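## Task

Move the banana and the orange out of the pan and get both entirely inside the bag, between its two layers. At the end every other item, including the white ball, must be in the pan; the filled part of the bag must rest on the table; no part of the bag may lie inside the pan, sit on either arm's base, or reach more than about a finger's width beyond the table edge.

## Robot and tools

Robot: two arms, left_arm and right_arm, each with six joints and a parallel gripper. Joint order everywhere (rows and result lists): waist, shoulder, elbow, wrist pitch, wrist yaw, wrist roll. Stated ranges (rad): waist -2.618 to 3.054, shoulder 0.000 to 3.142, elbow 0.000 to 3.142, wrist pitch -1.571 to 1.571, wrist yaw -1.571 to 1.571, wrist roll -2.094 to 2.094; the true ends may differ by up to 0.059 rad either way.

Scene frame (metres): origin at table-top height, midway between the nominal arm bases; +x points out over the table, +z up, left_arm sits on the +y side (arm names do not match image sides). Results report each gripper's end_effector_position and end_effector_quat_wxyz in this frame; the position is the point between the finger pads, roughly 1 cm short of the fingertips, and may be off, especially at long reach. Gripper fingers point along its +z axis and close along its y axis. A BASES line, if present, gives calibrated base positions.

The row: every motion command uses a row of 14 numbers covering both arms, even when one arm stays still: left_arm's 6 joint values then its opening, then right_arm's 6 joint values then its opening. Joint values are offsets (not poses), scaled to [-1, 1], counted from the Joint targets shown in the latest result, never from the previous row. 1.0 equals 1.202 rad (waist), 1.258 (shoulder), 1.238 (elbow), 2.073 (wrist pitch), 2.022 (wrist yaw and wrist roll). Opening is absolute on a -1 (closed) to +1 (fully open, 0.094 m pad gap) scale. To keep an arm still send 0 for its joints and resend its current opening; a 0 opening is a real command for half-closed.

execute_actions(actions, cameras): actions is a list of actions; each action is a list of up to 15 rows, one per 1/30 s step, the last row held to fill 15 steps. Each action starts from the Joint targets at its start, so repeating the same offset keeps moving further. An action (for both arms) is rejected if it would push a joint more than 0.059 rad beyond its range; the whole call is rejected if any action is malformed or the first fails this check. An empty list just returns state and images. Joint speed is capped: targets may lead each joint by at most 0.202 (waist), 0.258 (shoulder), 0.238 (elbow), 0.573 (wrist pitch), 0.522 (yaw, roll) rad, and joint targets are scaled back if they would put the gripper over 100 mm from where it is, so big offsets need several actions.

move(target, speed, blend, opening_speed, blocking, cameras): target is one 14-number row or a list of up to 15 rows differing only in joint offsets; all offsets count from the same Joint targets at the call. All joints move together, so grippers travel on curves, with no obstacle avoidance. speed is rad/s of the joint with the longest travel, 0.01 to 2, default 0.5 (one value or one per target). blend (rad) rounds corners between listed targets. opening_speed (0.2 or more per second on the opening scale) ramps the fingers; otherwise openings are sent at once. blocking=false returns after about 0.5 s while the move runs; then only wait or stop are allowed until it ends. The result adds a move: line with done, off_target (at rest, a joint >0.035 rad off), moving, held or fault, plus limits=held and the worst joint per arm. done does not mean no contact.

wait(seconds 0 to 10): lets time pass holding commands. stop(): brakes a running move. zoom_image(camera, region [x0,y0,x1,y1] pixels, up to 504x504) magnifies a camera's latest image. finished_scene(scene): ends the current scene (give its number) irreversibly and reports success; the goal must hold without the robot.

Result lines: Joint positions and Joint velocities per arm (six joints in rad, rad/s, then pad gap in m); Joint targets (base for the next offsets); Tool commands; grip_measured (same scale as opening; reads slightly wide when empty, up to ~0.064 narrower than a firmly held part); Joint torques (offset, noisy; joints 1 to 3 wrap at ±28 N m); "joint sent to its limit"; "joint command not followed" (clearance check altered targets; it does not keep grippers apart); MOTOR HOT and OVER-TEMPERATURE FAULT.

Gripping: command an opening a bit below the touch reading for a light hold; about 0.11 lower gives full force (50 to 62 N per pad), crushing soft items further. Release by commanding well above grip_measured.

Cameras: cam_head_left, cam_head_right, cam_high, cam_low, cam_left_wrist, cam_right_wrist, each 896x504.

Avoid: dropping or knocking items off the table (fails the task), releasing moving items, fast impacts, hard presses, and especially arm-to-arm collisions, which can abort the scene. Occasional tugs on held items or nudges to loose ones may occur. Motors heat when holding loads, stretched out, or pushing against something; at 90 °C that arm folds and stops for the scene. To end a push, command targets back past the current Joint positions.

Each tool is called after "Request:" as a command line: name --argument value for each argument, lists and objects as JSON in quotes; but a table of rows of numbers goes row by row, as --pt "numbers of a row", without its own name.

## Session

Request:
execute_actions --actions '[]'

Scene clock: 0.00 s.
left_arm: end_effector_position=(+0.3720, +0.3987, +0.1522) grip_measured=+1.000 end_effector_quat_wxyz=(+0.605, -0.125, +0.783, +0.073) | right_arm: end_effector_position=(+0.3574, -0.2692, +0.1287) grip_measured=+1.000 end_effector_quat_wxyz=(+0.592, +0.060, +0.800, -0.081)
Joint names: [waist, shoulder, elbow, wrist pitch, wrist yaw, wrist roll]
Joint positions: left_arm=[0.056 1.49 0.373 0.85 -0.23 -0.099 0.094] | right_arm=[0.062 1.553 0.395 0.854 0.292 0.028 0.094]
Joint velocities: left_arm=[-0.002 -0.007 -0.007 -0.066 -0.007 0.066 0] | right_arm=[-0.007 -0.002 -0.002 -0.022 -0.051 0.022 0]
Joint torques (N m): no reading
Heat: left arm: 25 °C; right arm: 29 °C.
Joint targets: left_arm=[0.056 1.487 0.378 0.846 -0.230 -0.099] | right_arm=[0.062 1.543 0.405 0.867 0.293 0.028]
Tool commands: left_gripper/opening=+1.0 right_gripper/opening=+1.0

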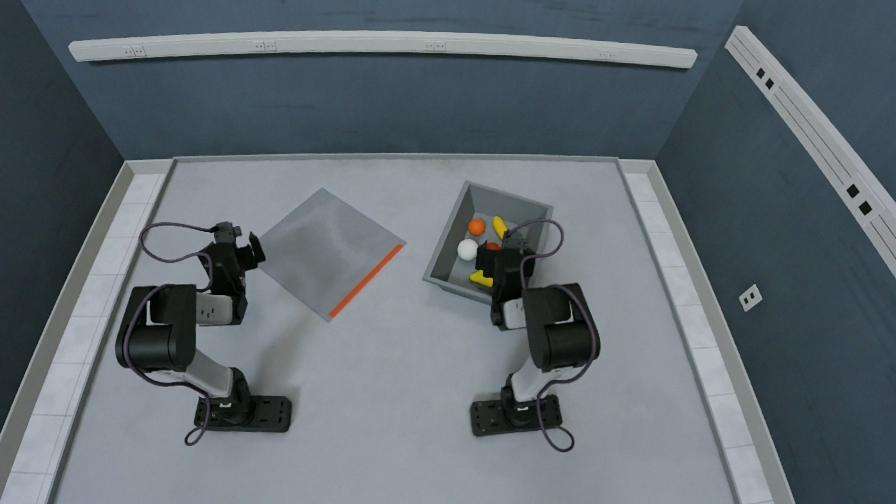

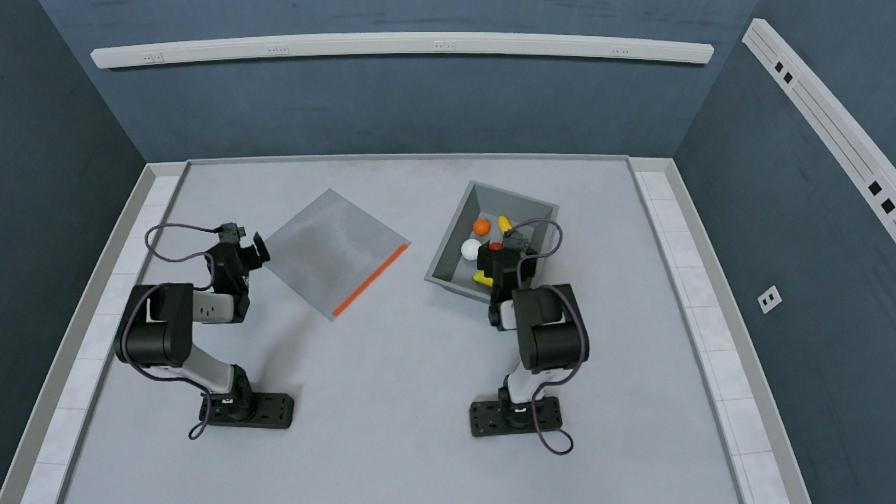

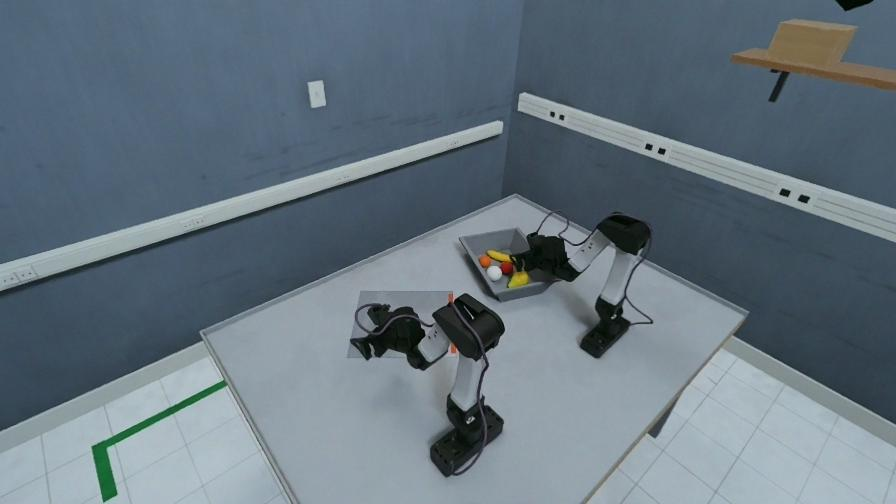

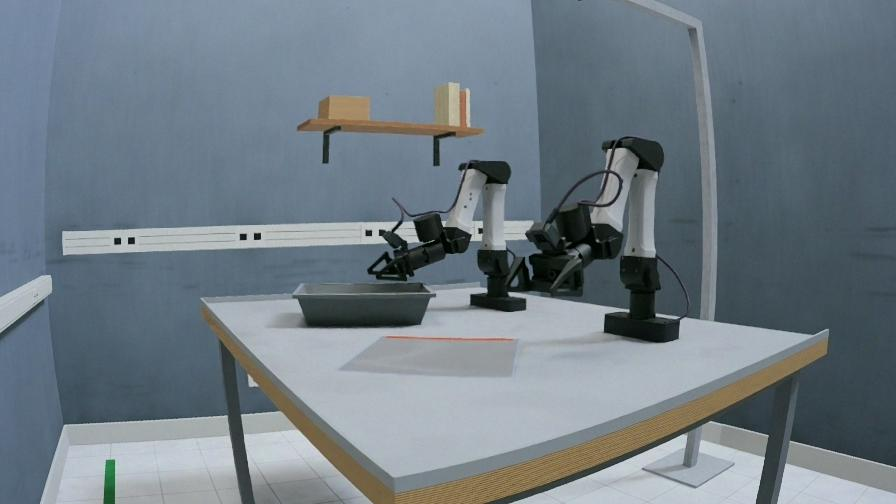

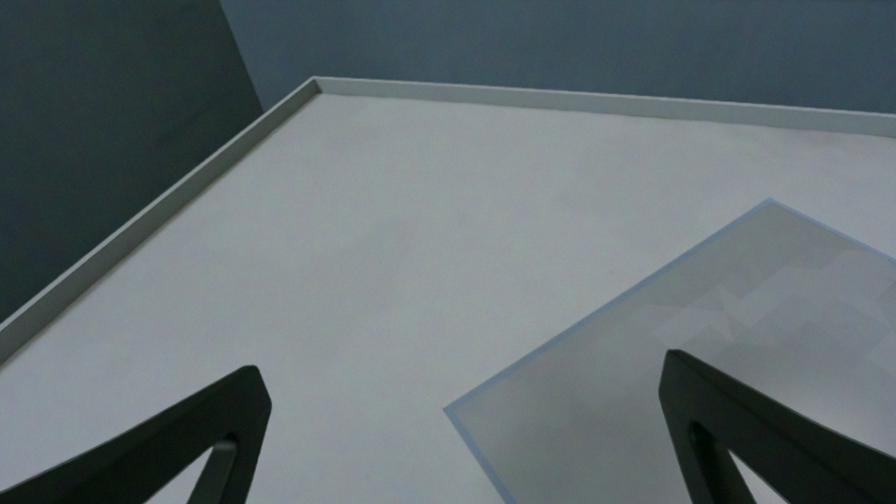

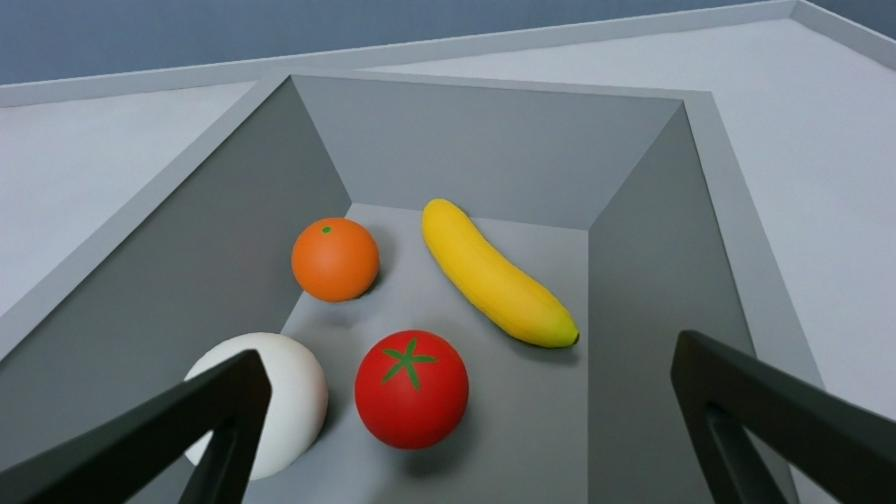

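Request:
zoom_image --camera "cam_high" --region '[450, 215, 570, 310]'

Request:
zoom_image --camera "cam_head_right" --region '[410, 170, 570, 310]'

Request:
zoom_image --camera "cam_head_left" --region '[240, 170, 420, 330]'

Scaled by 4.200 from the camera's 896x504 image, which has a finer 1280x720 frame.

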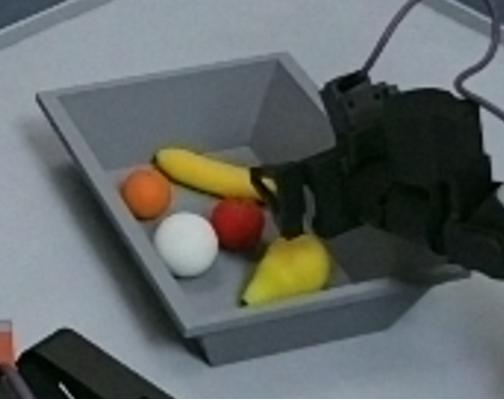

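Scaled by 3.150 from the camera's 896x504 image, which has a finer 1280x720 frame.

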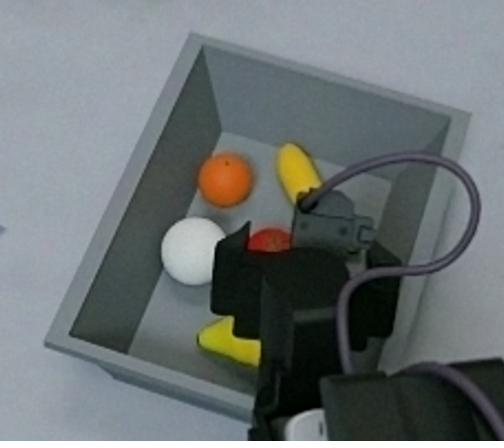

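Scaled by 2.800 from the camera's 896x504 image, which has a finer 1280x720 frame.

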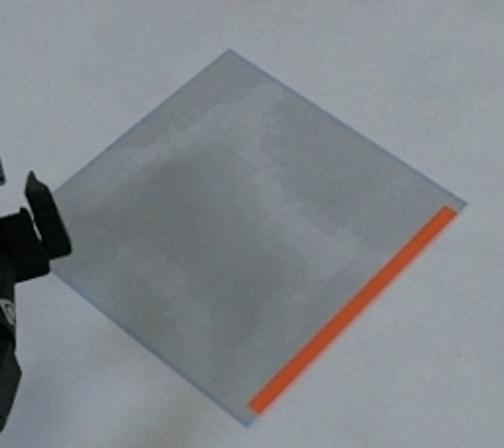

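Request:
execute_actions --actions '[]' --cameras '["cam_head_left", "cam_right_wrist"]'

Scene clock: 2.97 s.
left_arm: end_effector_position=(+0.3720, +0.3987, +0.1522) grip_measured=+1.000 end_effector_quat_wxyz=(+0.605, -0.125, +0.783, +0.073) | right_arm: end_effector_position=(+0.3574, -0.2692, +0.1287) grip_measured=+1.000 end_effector_quat_wxyz=(+0.592, +0.060, +0.800, -0.081)
Joint names: [waist, shoulder, elbow, wrist pitch, wrist yaw, wrist roll]
Joint positions: left_arm=[0.056 1.49 0.373 0.85 -0.23 -0.099 0.094] | right_arm=[0.062 1.553 0.395 0.854 0.292 0.028 0.094]
Joint velocities: left_arm=[0.002 0.012 0.007 0.007 -0.022 0.007 0] | right_arm=[0.007 -0.002 0.002 -0.095 -0.022 -0.007 0]
Joint torques (N m): left_arm=[0.24 -5.23 6.9 2.34 -0.03 -0.05] | right_arm=[0.03 -6.02 6.41 2.03 0.02 0.04]
Heat: left arm: 26 °C; right arm: 30 °C.
Joint targets: left_arm=[0.056 1.487 0.378 0.846 -0.230 -0.099] | right_arm=[0.062 1.543 0.405 0.867 0.293 0.028]
Tool commands: left_gripper/opening=+1.0 right_gripper/opening=+1.0
Images, in order (width x height): cam_head_left 896x504, cam_right_wrist 896x504.

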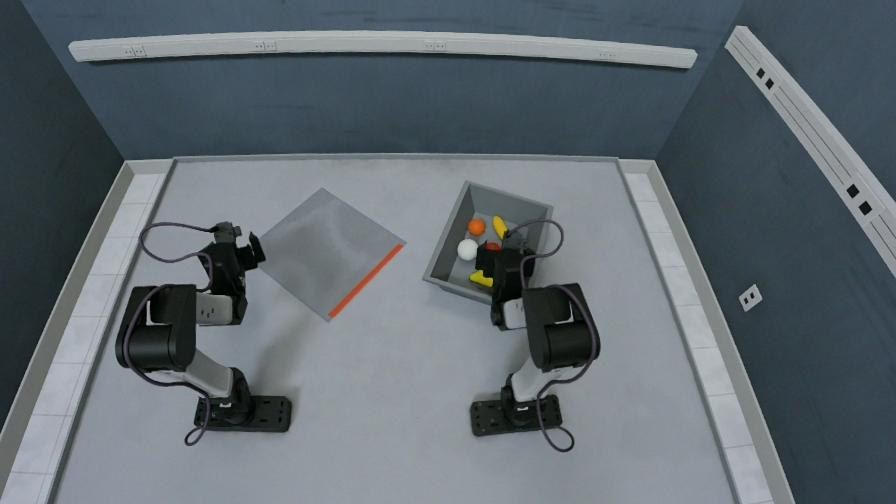

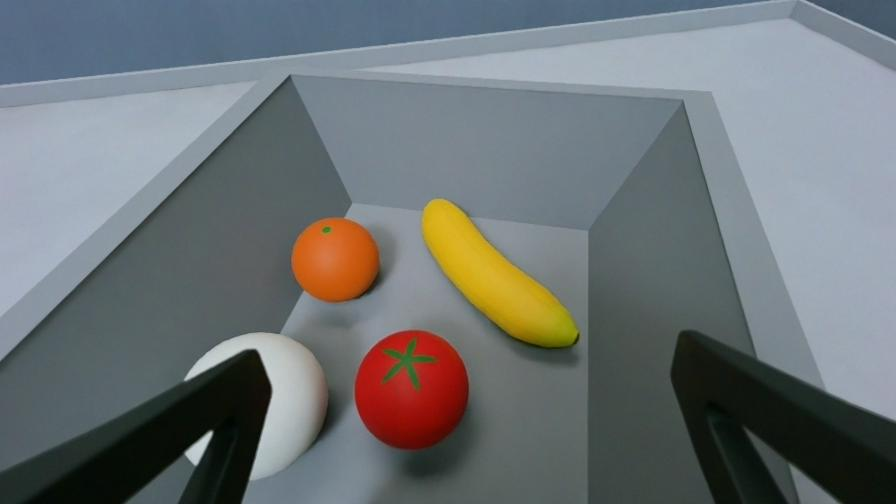

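Request:
move --target '[-0.296,0.169,0.664,-0.553,0.057,0.024,1,0,0,0,0,0,0,1]' --speed 1.2 --cameras '[]'

Request:
execute_actions --actions '[]' --cameras '[]'

Scene clock: 5.60 s.
left_arm: end_effector_position=(+0.4304, +0.2207, +0.1694) grip_measured=+1.000 end_effector_quat_wxyz=(+0.384, +0.093, +0.918, -0.013) | right_arm: end_effector_position=(+0.3574, -0.2692, +0.1287) grip_measured=+1.000 end_effector_quat_wxyz=(+0.592, +0.060, +0.800, -0.081)
Joint names: [waist, shoulder, elbow, wrist pitch, wrist yaw, wrist roll]
Joint positions: left_arm=[-0.299 1.684 1.18 -0.285 -0.127 -0.059 0.094] | right_arm=[0.062 1.553 0.395 0.854 0.292 0.028 0.094]
Joint velocities: left_arm=[0.017 0.012 -0.012 -0.037 -0.022 0.022 0] | right_arm=[0.012 0.002 -0.012 -0.081 0.007 -0.095 0]
Joint torques (N m): left_arm=[0.12 -6.99 10.24 1.82 0.08 0.02] | right_arm=[0.02 -6.01 6.39 2.04 0.03 0.04]
Heat: left arm: 27 °C; right arm: 30 °C.
Joint targets: left_arm=[-0.300 1.700 1.201 -0.300 -0.114 -0.051] | right_arm=[0.062 1.543 0.405 0.867 0.293 0.028]
move: done
No camera images: "cameras" was empty.

Scene clock: 5.60 s.
left_arm: end_effector_position=(+0.4304, +0.2207, +0.1694) grip_measured=+1.000 end_effector_quat_wxyz=(+0.384, +0.093, +0.918, -0.013) | right_arm: end_effector_position=(+0.3574, -0.2692, +0.1287) grip_measured=+1.000 end_effector_quat_wxyz=(+0.592, +0.060, +0.800, -0.081)
Joint names: [waist, shoulder, elbow, wrist pitch, wrist yaw, wrist roll]
Joint positions: left_arm=[-0.299 1.684 1.18 -0.285 -0.127 -0.059 0.094] | right_arm=[0.062 1.553 0.395 0.854 0.292 0.028 0.094]
Joint velocities: left_arm=[0.017 0.012 -0.012 -0.037 -0.022 0.022 0] | right_arm=[0.012 0.002 -0.012 -0.081 0.007 -0.095 0]
Joint torques (N m): left_arm=[0.12 -6.99 10.24 1.82 0.08 0.02] | right_arm=[0.02 -6.01 6.39 2.04 0.03 0.04]
Heat: left arm: 27 °C; right arm: 30 °C.
Joint targets: left_arm=[-0.300 1.700 1.201 -0.300 -0.114 -0.051] | right_arm=[0.062 1.543 0.405 0.867 0.293 0.028]
Tool commands: left_gripper/opening=+1.0 right_gripper/opening=+1.0
No camera images: "cameras" was empty.

Request:
move --target '[-0.2995,0.3855,0.6696,-0.540,0.056,0.025,-0.15,0,0,0,0,0,0,1]' --speed 1.0 --cameras '["cam_head_left", "cam_left_wrist"]'

Scene clock: 7.87 s.
left_arm: end_effector_position=(+0.3099, +0.0815, +0.1404) grip_measured=-0.149 end_effector_quat_wxyz=(+0.005, +0.329, +0.944, +0.005) | right_arm: end_effector_position=(+0.3574, -0.2692, +0.1287) grip_measured=+1.000 end_effector_quat_wxyz=(+0.592, +0.060, +0.800, -0.081)
Joint names: [waist, shoulder, elbow, wrist pitch, wrist yaw, wrist roll]
Joint positions: left_arm=[-0.662 2.165 2.008 -1.407 -0.012 -0.008 0.04] | right_arm=[0.062 1.553 0.395 0.854 0.292 0.028 0.094]
Joint velocities: left_arm=[0.002 -0.007 0.012 0.037 0.037 -0.037 0] | right_arm=[0.002 0.002 0.002 0.037 0.007 -0.037 0]
Joint torques (N m): left_arm=[0.38 -9.74 9.11 0.28 0.11 0.02] | right_arm=[0.03 -6 6.39 2.04 0.03 0.04]
Heat: left arm: 27 °C; right arm: 30 °C.
Joint targets: left_arm=[-0.660 2.185 2.030 -1.420 -0.001 0.000] | right_arm=[0.062 1.543 0.405 0.867 0.293 0.028]
move: done
Images, in order (width x height): cam_head_left 896x504, cam_left_wrist 896x504.

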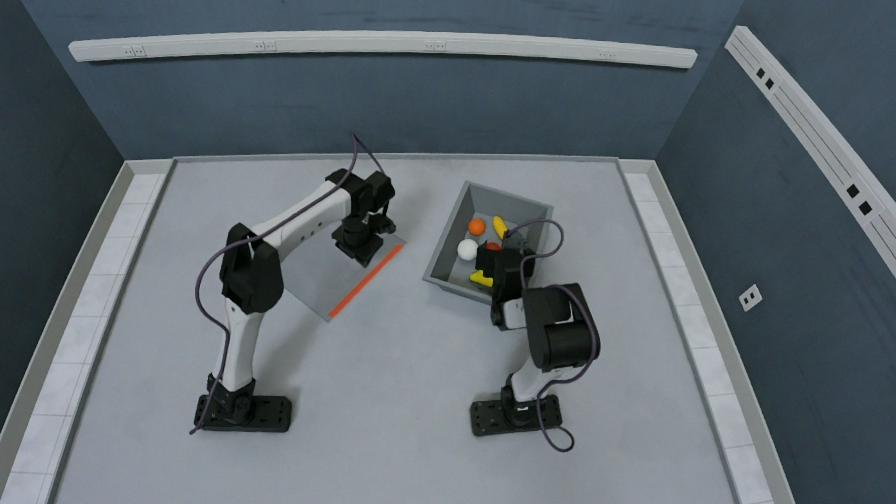

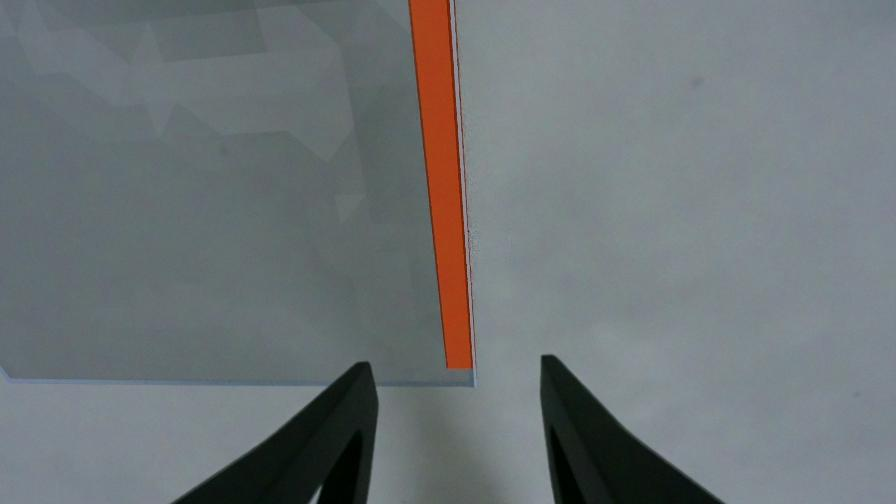

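Request:
zoom_image --camera "cam_left_wrist" --region '[380, 0, 520, 200]'

Request:
zoom_image --camera "cam_left_wrist" --region '[380, 200, 580, 400]'

Scaled by 2.520 from the camera's 896x504 image, which has a finer 1280x720 frame.

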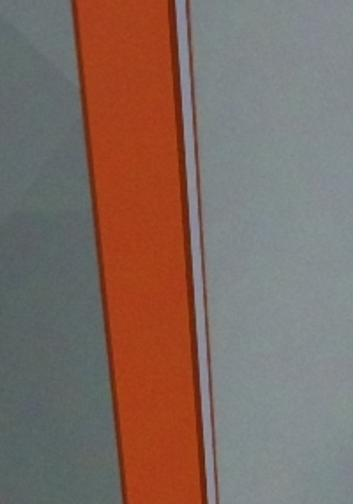

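Scaled by 2.520 from the camera's 896x504 image, which has a finer 1280x720 frame.

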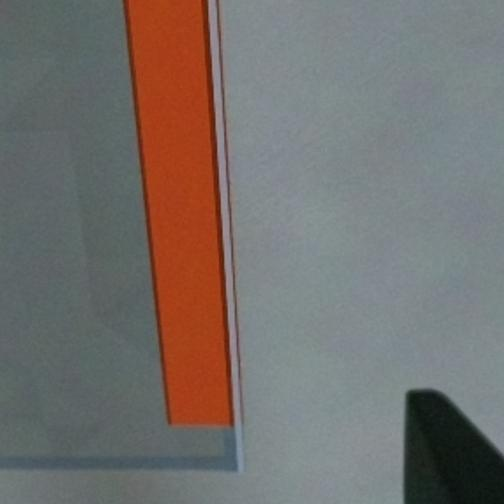

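Request:
move --target '[0.0499,0.0585,-0.2342,0.1669,0,-0.0114,-0.15,0,0,0,0,0,0,1]' --speed 0.5 --cameras '["cam_left_wrist"]'

Scene clock: 11.23 s.
left_arm: end_effector_position=(+0.3286, +0.0984, +0.0425) grip_measured=-0.149 end_effector_quat_wxyz=(-0.004, +0.297, +0.955, +0.007) | right_arm: end_effector_position=(+0.3574, -0.2692, +0.1287) grip_measured=+1.000 end_effector_quat_wxyz=(+0.592, +0.060, +0.800, -0.081)
Joint names: [waist, shoulder, elbow, wrist pitch, wrist yaw, wrist roll]
Joint positions: left_arm=[-0.604 2.245 1.746 -1.085 -0.012 -0.015 0.04] | right_arm=[0.062 1.553 0.395 0.854 0.292 0.028 0.094]
Joint velocities: left_arm=[0.017 -0.022 0.002 -0.037 -0.051 -0.007 0.001] | right_arm=[-0.007 0.017 -0.007 0.037 -0.022 0.051 0]
Joint torques (N m): left_arm=[0.47 -10.61 6.11 0.48 0.11 -0.11] | right_arm=[0.05 -6.01 6.39 2.04 0.02 0.05]
Heat: left arm: 27 °C; right arm: 31 °C.
Joint targets: left_arm=[-0.600 2.258 1.739 -1.074 -0.001 -0.023] | right_arm=[0.062 1.543 0.405 0.867 0.293 0.028]
move: done
Images, in order (width x height): cam_left_wrist 896x504.

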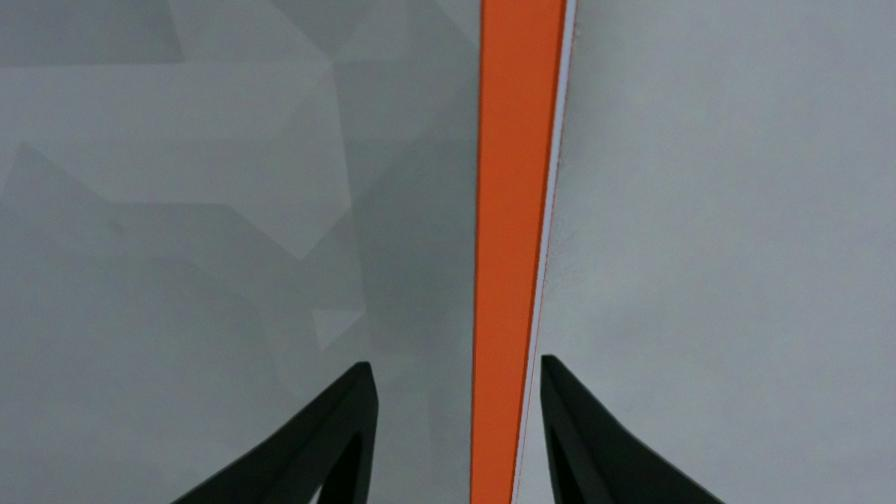

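Request:
move --target '[0,0.0255,-0.0420,0.0420,0,0,-0.15,0,0,0,0,0,0,1]' --speed 0.15 --cameras '["cam_left_wrist"]'

Scene clock: 13.23 s.
left_arm: end_effector_position=(+0.3306, +0.0970, +0.0198) grip_measured=-0.149 end_effector_quat_wxyz=(+0.001, +0.297, +0.955, +0.006) | right_arm: end_effector_position=(+0.3574, -0.2692, +0.1287) grip_measured=+1.000 end_effector_quat_wxyz=(+0.592, +0.060, +0.800, -0.081)
Joint names: [waist, shoulder, elbow, wrist pitch, wrist yaw, wrist roll]
Joint positions: left_arm=[-0.604 2.271 1.696 -0.998 -0.012 -0.015 0.04] | right_arm=[0.062 1.553 0.395 0.854 0.292 0.028 0.094]
Joint velocities: left_arm=[-0.017 0.007 0.002 -0.007 -0.051 -0.095 0.001] | right_arm=[-0.012 0.022 -0.007 -0.051 -0.022 -0.007 0]
Joint torques (N m): left_arm=[0.51 -10.24 5.76 0.52 0.11 -0.12] | right_arm=[0.05 -6.01 6.39 2.04 0.03 0.05]
Heat: left arm: 27 °C; right arm: 31 °C.
Joint targets: left_arm=[-0.600 2.290 1.687 -0.987 -0.001 -0.023] | right_arm=[0.062 1.543 0.405 0.867 0.293 0.028]
move: done
Images, in order (width x height): cam_left_wrist 896x504.

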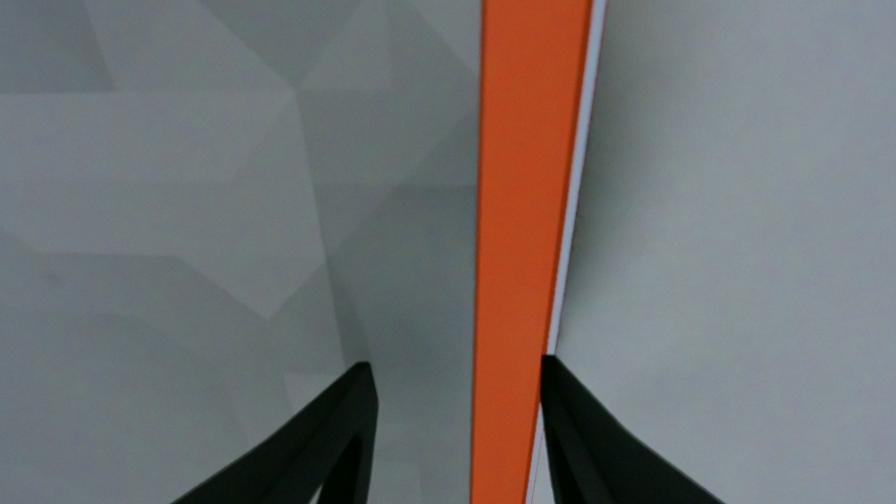

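Request:
move --target '[0,0.0064,-0.0095,0.0092,0,0,-0.15,0,0,0,0,0,0,1]' --speed 0.1 --cameras '[]'

Scene clock: 14.23 s.
left_arm: end_effector_position=(+0.3312, +0.0965, +0.0181) grip_measured=-0.149 end_effector_quat_wxyz=(+0.004, +0.297, +0.955, +0.005) | right_arm: end_effector_position=(+0.3574, -0.2692, +0.1287) grip_measured=+1.000 end_effector_quat_wxyz=(+0.592, +0.060, +0.800, -0.081)
Joint names: [waist, shoulder, elbow, wrist pitch, wrist yaw, wrist roll]
Joint positions: left_arm=[-0.604 2.271 1.69 -0.986 -0.012 -0.015 0.04] | right_arm=[0.062 1.553 0.395 0.854 0.292 0.028 0.094]
Joint velocities: left_arm=[-0.017 -0.002 0.007 -0.037 -0.022 -0.051 -0.002] | right_arm=[0.002 -0.007 -0.012 0.095 0.007 0.095 0]
Joint torques (N m): left_arm=[0.53 -9.63 5.29 0.61 0.1 -0.12] | right_arm=[0.02 -6.02 6.39 2.04 0.03 0.05]
Heat: left arm: 27 °C; right arm: 31 °C.
Joint targets: left_arm=[-0.600 2.298 1.676 -0.967 -0.001 -0.023] | right_arm=[0.062 1.543 0.405 0.867 0.293 0.028]
move: done
No camera images: "cameras" was empty.

Request:
move --target '[0,0.008,-0.006,0.0072,0,0,-0.15,0,0,0,0,0,0,1]' --speed 0.1 --cameras '["cam_left_wrist"]'

Scene clock: 15.13 s.
left_arm: end_effector_position=(+0.3311, +0.0966, +0.0175) grip_measured=-0.149 end_effector_quat_wxyz=(+0.004, +0.297, +0.955, +0.005) | right_arm: end_effector_position=(+0.3574, -0.2692, +0.1287) grip_measured=+1.000 end_effector_quat_wxyz=(+0.592, +0.060, +0.800, -0.081)
Joint names: [waist, shoulder, elbow, wrist pitch, wrist yaw, wrist roll]
Joint positions: left_arm=[-0.604 2.271 1.687 -0.983 -0.011 -0.015 0.04] | right_arm=[0.062 1.553 0.395 0.854 0.292 0.028 0.094]
Joint velocities: left_arm=[-0.012 -0.012 -0.002 -0.022 -0.051 -0.022 0] | right_arm=[0.007 -0.017 -0.002 -0.007 -0.022 -0.066 0]
Joint torques (N m): left_arm=[0.46 -8.81 4.83 0.74 0.1 -0.11] | right_arm=[0.01 -6.01 6.38 2.04 0.03 0.05]
Heat: left arm: 27 °C; right arm: 31 °C.
Joint targets: left_arm=[-0.600 2.308 1.668 -0.953 -0.001 -0.023] | right_arm=[0.062 1.543 0.405 0.867 0.293 0.028]
move: off_target (left_arm); left_arm: the shoulder is farthest, 0.037 rad from its target
Images, in order (width x height): cam_left_wrist 896x504.

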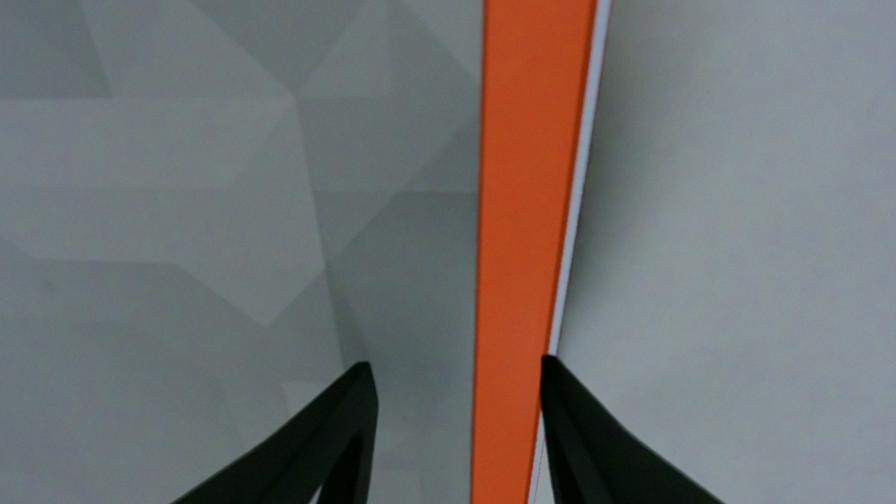

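Request:
zoom_image --camera "cam_left_wrist" --region '[320, 320, 600, 480]'

Scaled by 1.800 from the camera's 896x504 image, which has a finer 1280x720 frame.

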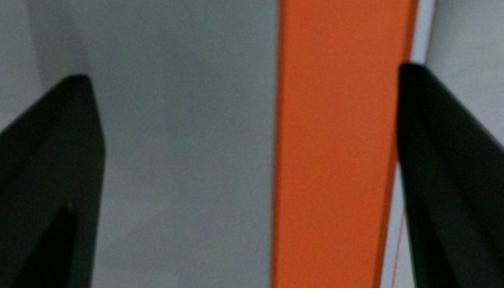

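Request:
move --pt "0 -0.022 0.020 -0.0192 0 0 -0.15 0 0 0 0 0 0 1" --pt "0.0083 -0.022 0.020 -0.0192 0 0 -0.15 0 0 0 0 0 0 1" --pt "0.0083 0.002 -0.002 0.002 0 0 -0.15 0 0 0 0 0 0 1" --speed 0.1 --cameras '["cam_left_wrist"]'

Request:
zoom_image --camera "cam_left_wrist" --region '[320, 320, 600, 480]'

Scene clock: 17.00 s.
left_arm: end_effector_position=(+0.3324, +0.0984, +0.0172) grip_measured=-0.149 end_effector_quat_wxyz=(+0.003, +0.294, +0.956, +0.003) | right_arm: end_effector_position=(+0.3574, -0.2692, +0.1287) grip_measured=+1.000 end_effector_quat_wxyz=(+0.592, +0.060, +0.800, -0.081)
Joint names: [waist, shoulder, elbow, wrist pitch, wrist yaw, wrist roll]
Joint positions: left_arm=[-0.597 2.271 1.686 -0.981 -0.007 -0.015 0.04] | right_arm=[0.062 1.553 0.395 0.854 0.292 0.028 0.094]
Joint velocities: left_arm=[-0.002 0.002 0.002 0.022 0.022 0.081 0] | right_arm=[0.007 0.007 -0.007 -0.081 0.037 -0.066 0]
Joint torques (N m): left_arm=[0.65 -8.62 4.72 0.78 0.07 -0.11] | right_arm=[0.02 -6.01 6.39 2.04 0.03 0.04]
Heat: left arm: 27 °C; right arm: 31 °C.
Joint targets: left_arm=[-0.590 2.311 1.666 -0.948 -0.001 -0.023] | right_arm=[0.062 1.543 0.405 0.867 0.293 0.028]
move: off_target (left_arm); left_arm: the shoulder is farthest, 0.040 rad from its target
Images, in order (width x height): cam_left_wrist 896x504.

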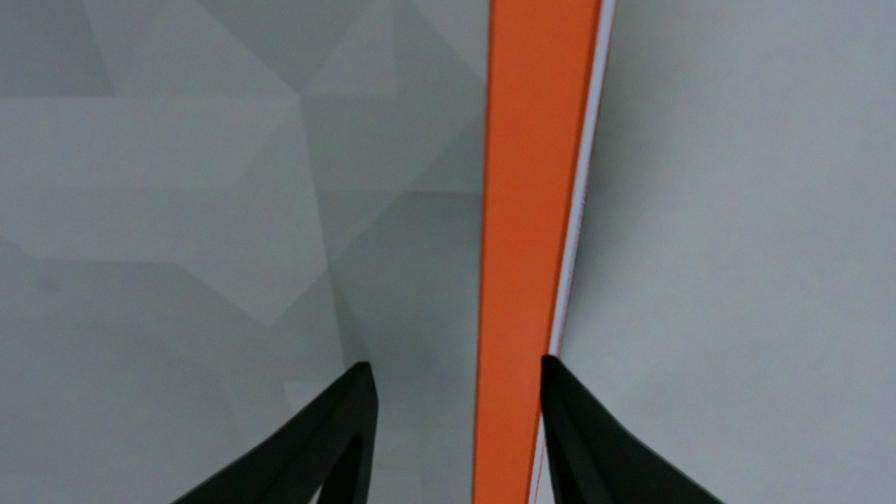

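Scaled by 1.800 from the camera's 896x504 image, which has a finer 1280x720 frame.

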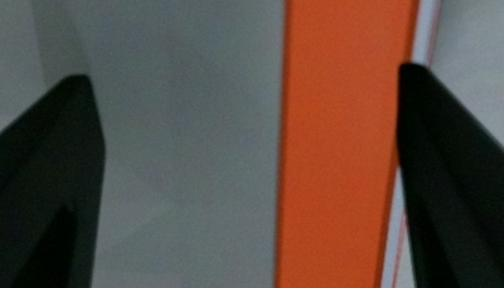

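Request:
move --target '[0,0.005,-0.003,0.004,0,0,-1,0,0,0,0,0,0,1]' --speed 0.1 --opening_speed 0.3 --cameras '["cam_left_wrist","cam_low"]'

Scene clock: 20.43 s.
left_arm: end_effector_position=(+0.3317, +0.0946, +0.0167) grip_measured=-0.986 end_effector_quat_wxyz=(+0.004, +0.294, +0.956, -0.008) | right_arm: end_effector_position=(+0.3574, -0.2692, +0.1287) grip_measured=+1.000 end_effector_quat_wxyz=(+0.592, +0.060, +0.800, -0.081)
Joint names: [waist, shoulder, elbow, wrist pitch, wrist yaw, wrist roll]
Joint positions: left_arm=[-0.597 2.271 1.683 -0.971 0.013 -0.015 0.001] | right_arm=[0.062 1.553 0.395 0.854 0.292 0.028 0.094]
Joint velocities: left_arm=[-0.007 -0.007 -0.012 0.007 -0.066 0.022 0] | right_arm=[-0.007 -0.007 0.012 0.022 -0.037 0.037 0]
Joint torques (N m): left_arm=[0.7 -8.13 4.56 0.78 -0.12 -0.12] | right_arm=[0.03 -6.01 6.38 2.04 0.03 0.04]
Heat: left arm: 28 °C; right arm: 32 °C.
Joint targets: left_arm=[-0.590 2.317 1.662 -0.940 -0.001 -0.023] | right_arm=[0.062 1.543 0.405 0.867 0.293 0.028]
move: off_target (left_arm); left_arm: the shoulder is farthest, 0.046 rad from its target
Images, in order (width x height): cam_low 896x504, cam_left_wrist 896x504.

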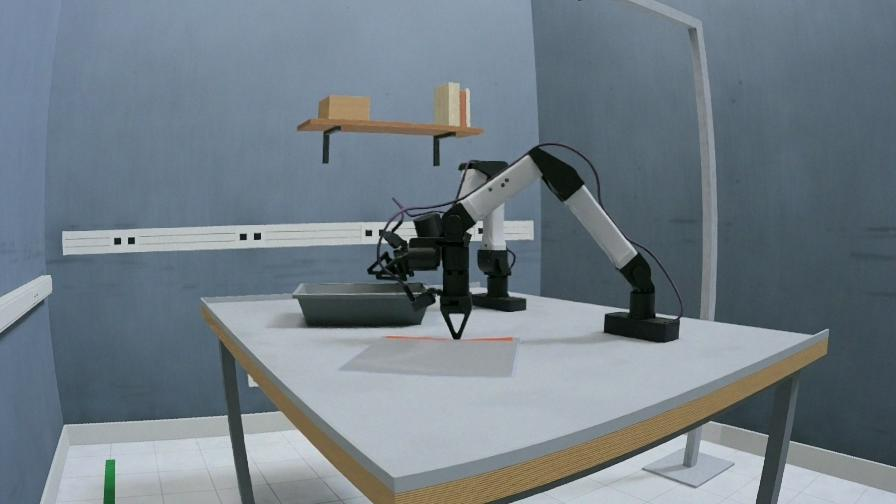

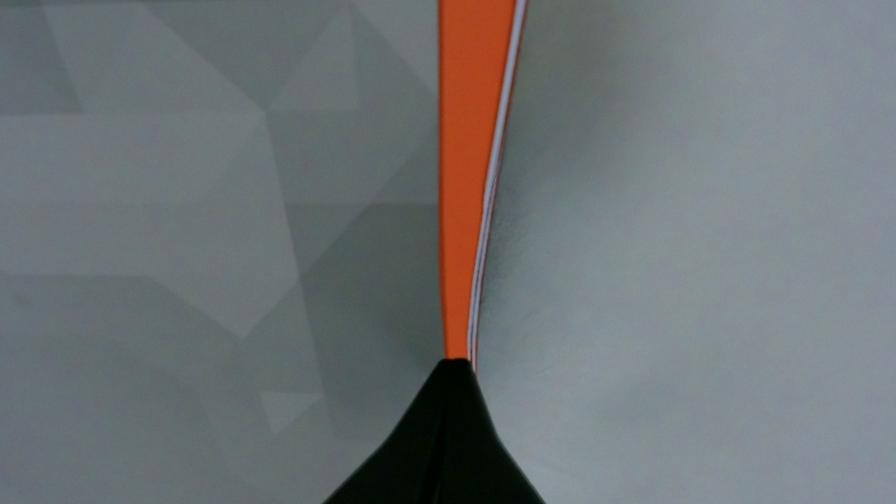

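Request:
zoom_image --camera "cam_left_wrist" --region '[380, 240, 560, 400]'

Scaled by 2.800 from the camera's 896x504 image, which has a finer 1280x720 frame.

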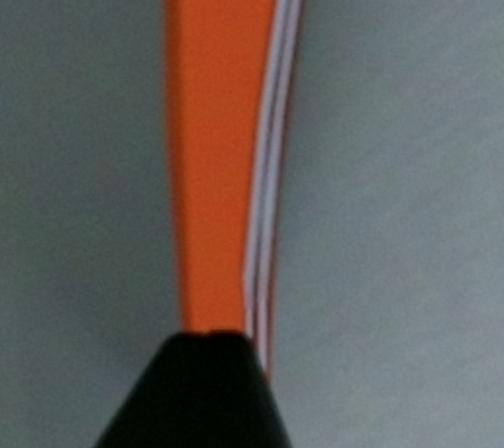

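Request:
move --target '[0,-0.0787,0.084,-0.0709,0,0,-1,0,0,0,0,0,0,1]' --speed 0.15 --cameras '["cam_left_wrist","cam_low"]'

Request:
zoom_image --camera "cam_low" --region '[330, 290, 550, 390]'

Scene clock: 22.57 s.
left_arm: end_effector_position=(+0.3298, +0.0964, +0.0400) grip_measured=-0.987 end_effector_quat_wxyz=(-0.006, +0.294, +0.956, -0.004) | right_arm: end_effector_position=(+0.3574, -0.2692, +0.1287) grip_measured=+1.000 end_effector_quat_wxyz=(+0.592, +0.060, +0.800, -0.081)
Joint names: [waist, shoulder, elbow, wrist pitch, wrist yaw, wrist roll]
Joint positions: left_arm=[-0.597 2.252 1.748 -1.075 0.011 -0.015 0.001] | right_arm=[0.062 1.553 0.395 0.854 0.292 0.028 0.094]
Joint velocities: left_arm=[-0.012 -0.002 -0.012 0.037 0.022 0.051 0] | right_arm=[-0.007 -0.012 -0.027 -0.022 -0.022 -0.007 0]
Joint torques (N m): left_arm=[0.76 -14.3 8.57 0.24 -0.1 -0.11] | right_arm=[0.03 -6 6.41 2.04 0.03 0.05]
Heat: left arm: 29 °C; right arm: 32 °C.
Joint targets: left_arm=[-0.590 2.218 1.766 -1.087 -0.001 -0.023] | right_arm=[0.062 1.543 0.405 0.867 0.293 0.028]
move: done
Images, in order (width x height): cam_low 896x504, cam_left_wrist 896x504.

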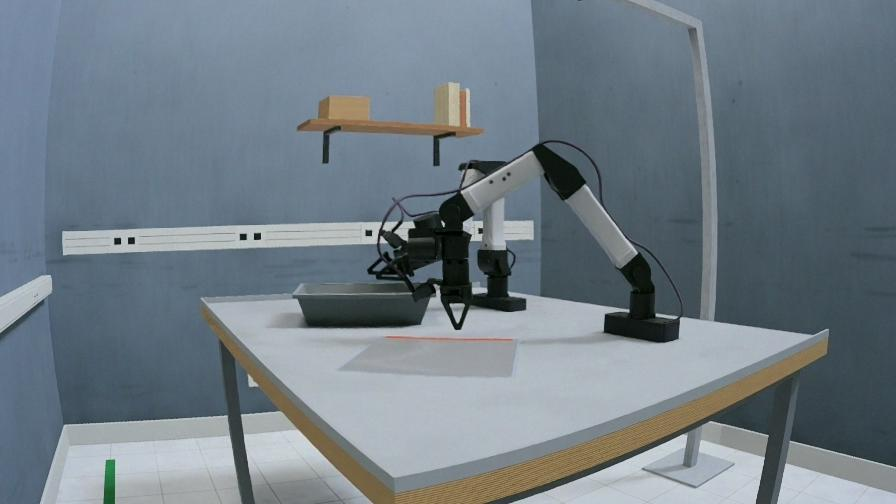

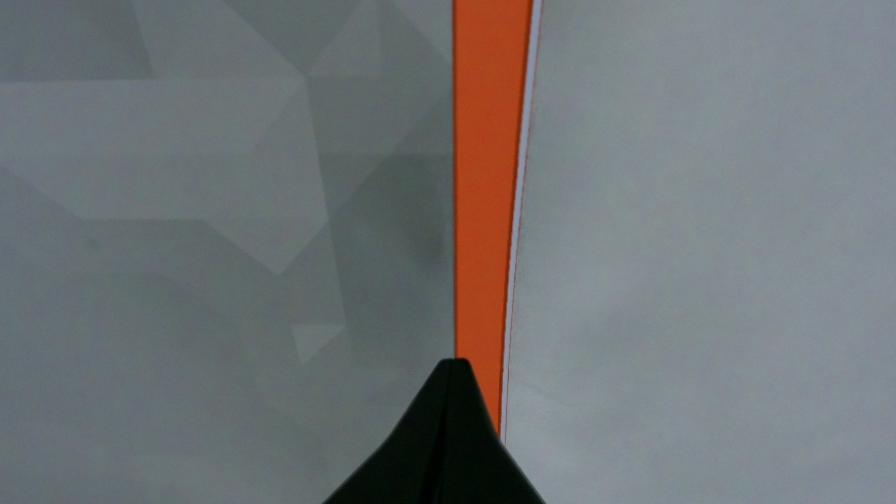

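Scaled by 2.291 from the camera's 896x504 image, which has a finer 1280x720 frame.

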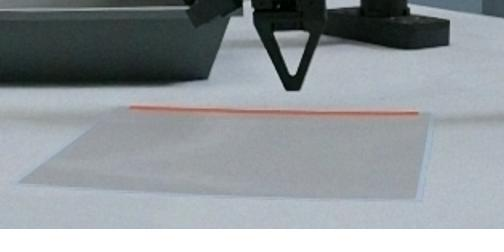

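Request:
move --target '[0.0166,0,0,0,0,0,-0.15,0,0,0,0,0,0,1]' --speed 0.2 --cameras '["cam_left_wrist"]'

Scene clock: 24.13 s.
left_arm: end_effector_position=(+0.3351, +0.1045, +0.0400) grip_measured=-0.152 end_effector_quat_wxyz=(-0.006, +0.283, +0.959, -0.003) | right_arm: end_effector_position=(+0.3574, -0.2692, +0.1287) grip_measured=+1.000 end_effector_quat_wxyz=(+0.592, +0.060, +0.800, -0.081)
Joint names: [waist, shoulder, elbow, wrist pitch, wrist yaw, wrist roll]
Joint positions: left_arm=[-0.575 2.252 1.748 -1.076 0.01 -0.015 0.04] | right_arm=[0.062 1.553 0.395 0.854 0.292 0.028 0.094]
Joint velocities: left_arm=[-0.002 -0.027 -0.012 -0.007 -0.081 -0.037 -0.001] | right_arm=[-0.012 0.002 -0.007 0.022 0.037 0.007 0]
Joint torques (N m): left_arm=[0.65 -14.32 8.57 0.26 -0.09 -0.12] | right_arm=[0.02 -6.01 6.39 2.04 0.03 0.04]
Heat: left arm: 30 °C; right arm: 32 °C.
Joint targets: left_arm=[-0.570 2.218 1.766 -1.087 -0.001 -0.023] | right_arm=[0.062 1.543 0.405 0.867 0.293 0.028]
move: done
Images, in order (width x height): cam_left_wrist 896x504.

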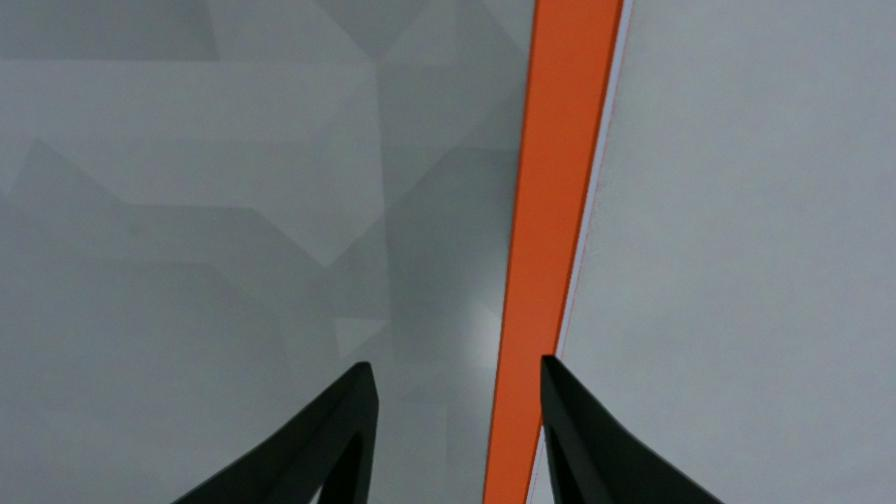

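Request:
move --pt "-0.0187 0.0572 -0.0638 0.0482 0 0 -0.15 0 0 0 0 0 0 1" --pt "-0.0187 0.0787 -0.084 0.0709 0 0 -0.15 0 0 0 0 0 0 1" --pt "-0.0187 0.1129 -0.0921 0.0757 0 0 -0.15 0 0 0 0 0 0 1" --speed '[0.15,0.1,0.1]' --cameras '["cam_left_wrist"]'

Request:
zoom_image --camera "cam_left_wrist" --region '[320, 320, 600, 480]'

Scene clock: 27.10 s.
left_arm: end_effector_position=(+0.3314, +0.1013, +0.0154) grip_measured=-0.152 end_effector_quat_wxyz=(-0.005, +0.289, +0.957, -0.003) | right_arm: end_effector_position=(+0.3574, -0.2692, +0.1287) grip_measured=+1.000 end_effector_quat_wxyz=(+0.592, +0.060, +0.800, -0.081)
Joint names: [waist, shoulder, elbow, wrist pitch, wrist yaw, wrist roll]
Joint positions: left_arm=[-0.586 2.276 1.687 -0.989 0.009 -0.015 0.04] | right_arm=[0.062 1.553 0.395 0.854 0.292 0.028 0.094]
Joint velocities: left_arm=[-0.007 -0.002 -0.007 -0.081 -0.11 0.051 0.001] | right_arm=[0.007 0.002 -0.022 -0.022 -0.081 0.037 0]
Joint torques (N m): left_arm=[-0.28 -5.2 3.23 1.05 -0.09 -0.11] | right_arm=[0.03 -6.02 6.38 2.04 0.03 0.04]
Heat: left arm: 32 °C; right arm: 32 °C.
Joint targets: left_arm=[-0.593 2.360 1.652 -0.930 -0.001 -0.023] | right_arm=[0.062 1.543 0.405 0.867 0.293 0.028]
move: off_target (left_arm); left_arm: the shoulder is farthest, 0.084 rad from its target
Images, in order (width x height): cam_left_wrist 896x504.

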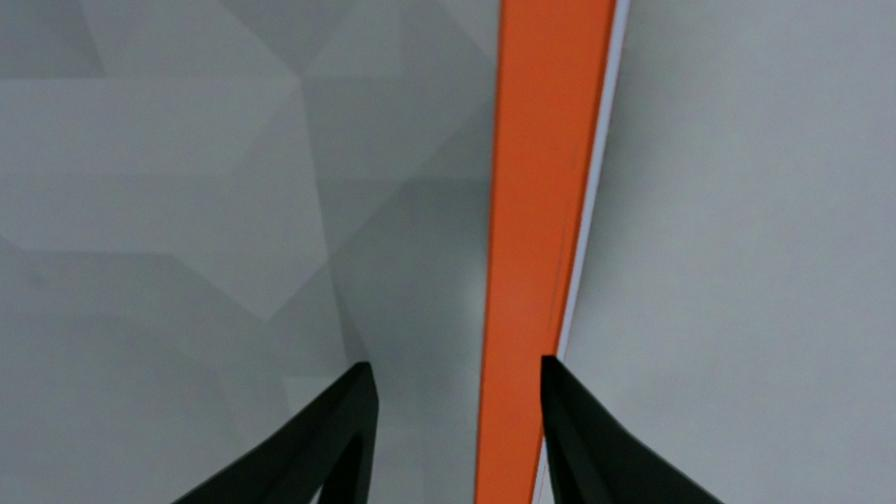

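Scaled by 1.800 from the camera's 896x504 image, which has a finer 1280x720 frame.

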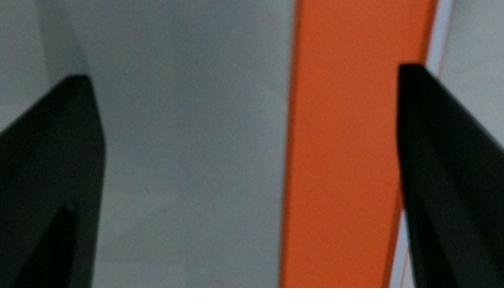

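Request:
move --target '[0.004,0.004,-0.002,0.002,0,0,-1,0,0,0,0,0,0,1]' --speed 0.1 --opening_speed 0.3 --cameras '["cam_left_wrist"]'

Request:
zoom_image --camera "cam_left_wrist" --region '[380, 240, 560, 400]'

Scene clock: 30.43 s.
left_arm: end_effector_position=(+0.3329, +0.0986, +0.0152) grip_measured=-0.986 end_effector_quat_wxyz=(-0.001, +0.289, +0.957, -0.007) | right_arm: end_effector_position=(+0.3574, -0.2692, +0.1287) grip_measured=+1.000 end_effector_quat_wxyz=(+0.592, +0.060, +0.800, -0.081)
Joint names: [waist, shoulder, elbow, wrist pitch, wrist yaw, wrist roll]
Joint positions: left_arm=[-0.587 2.276 1.687 -0.978 0.014 -0.015 0.001] | right_arm=[0.062 1.553 0.395 0.854 0.292 0.028 0.094]
Joint velocities: left_arm=[0.007 0.007 0.002 -0.022 0.037 -0.007 0] | right_arm=[0.012 0.012 -0.002 -0.022 0.051 0.007 0]
Joint torques (N m): left_arm=[0.16 -4.83 2.99 1.01 -0.12 -0.11] | right_arm=[0.05 -6 6.39 2.04 0.03 0.05]
Heat: left arm: 31 °C; right arm: 32 °C.
Joint targets: left_arm=[-0.588 2.365 1.649 -0.926 -0.001 -0.023] | right_arm=[0.062 1.543 0.405 0.867 0.293 0.028]
move: off_target (left_arm); left_arm: the shoulder is farthest, 0.089 rad from its target
Images, in order (width x height): cam_left_wrist 896x504.

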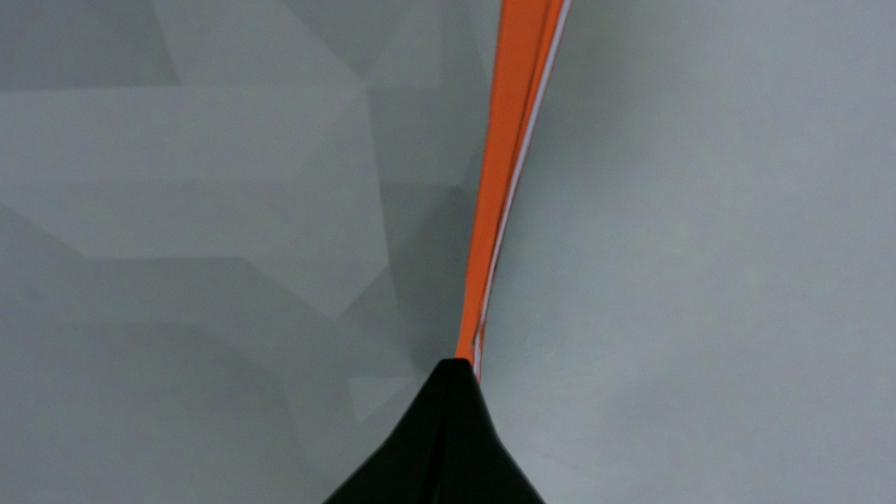

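Scaled by 2.800 from the camera's 896x504 image, which has a finer 1280x720 frame.

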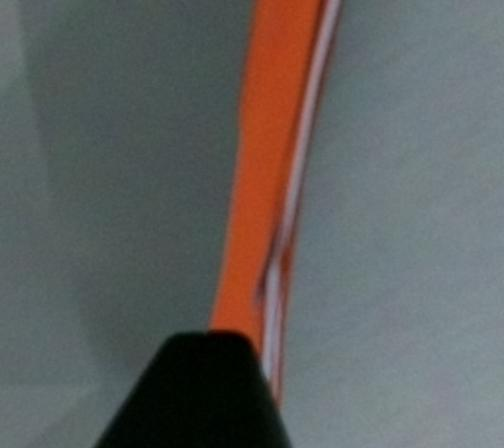

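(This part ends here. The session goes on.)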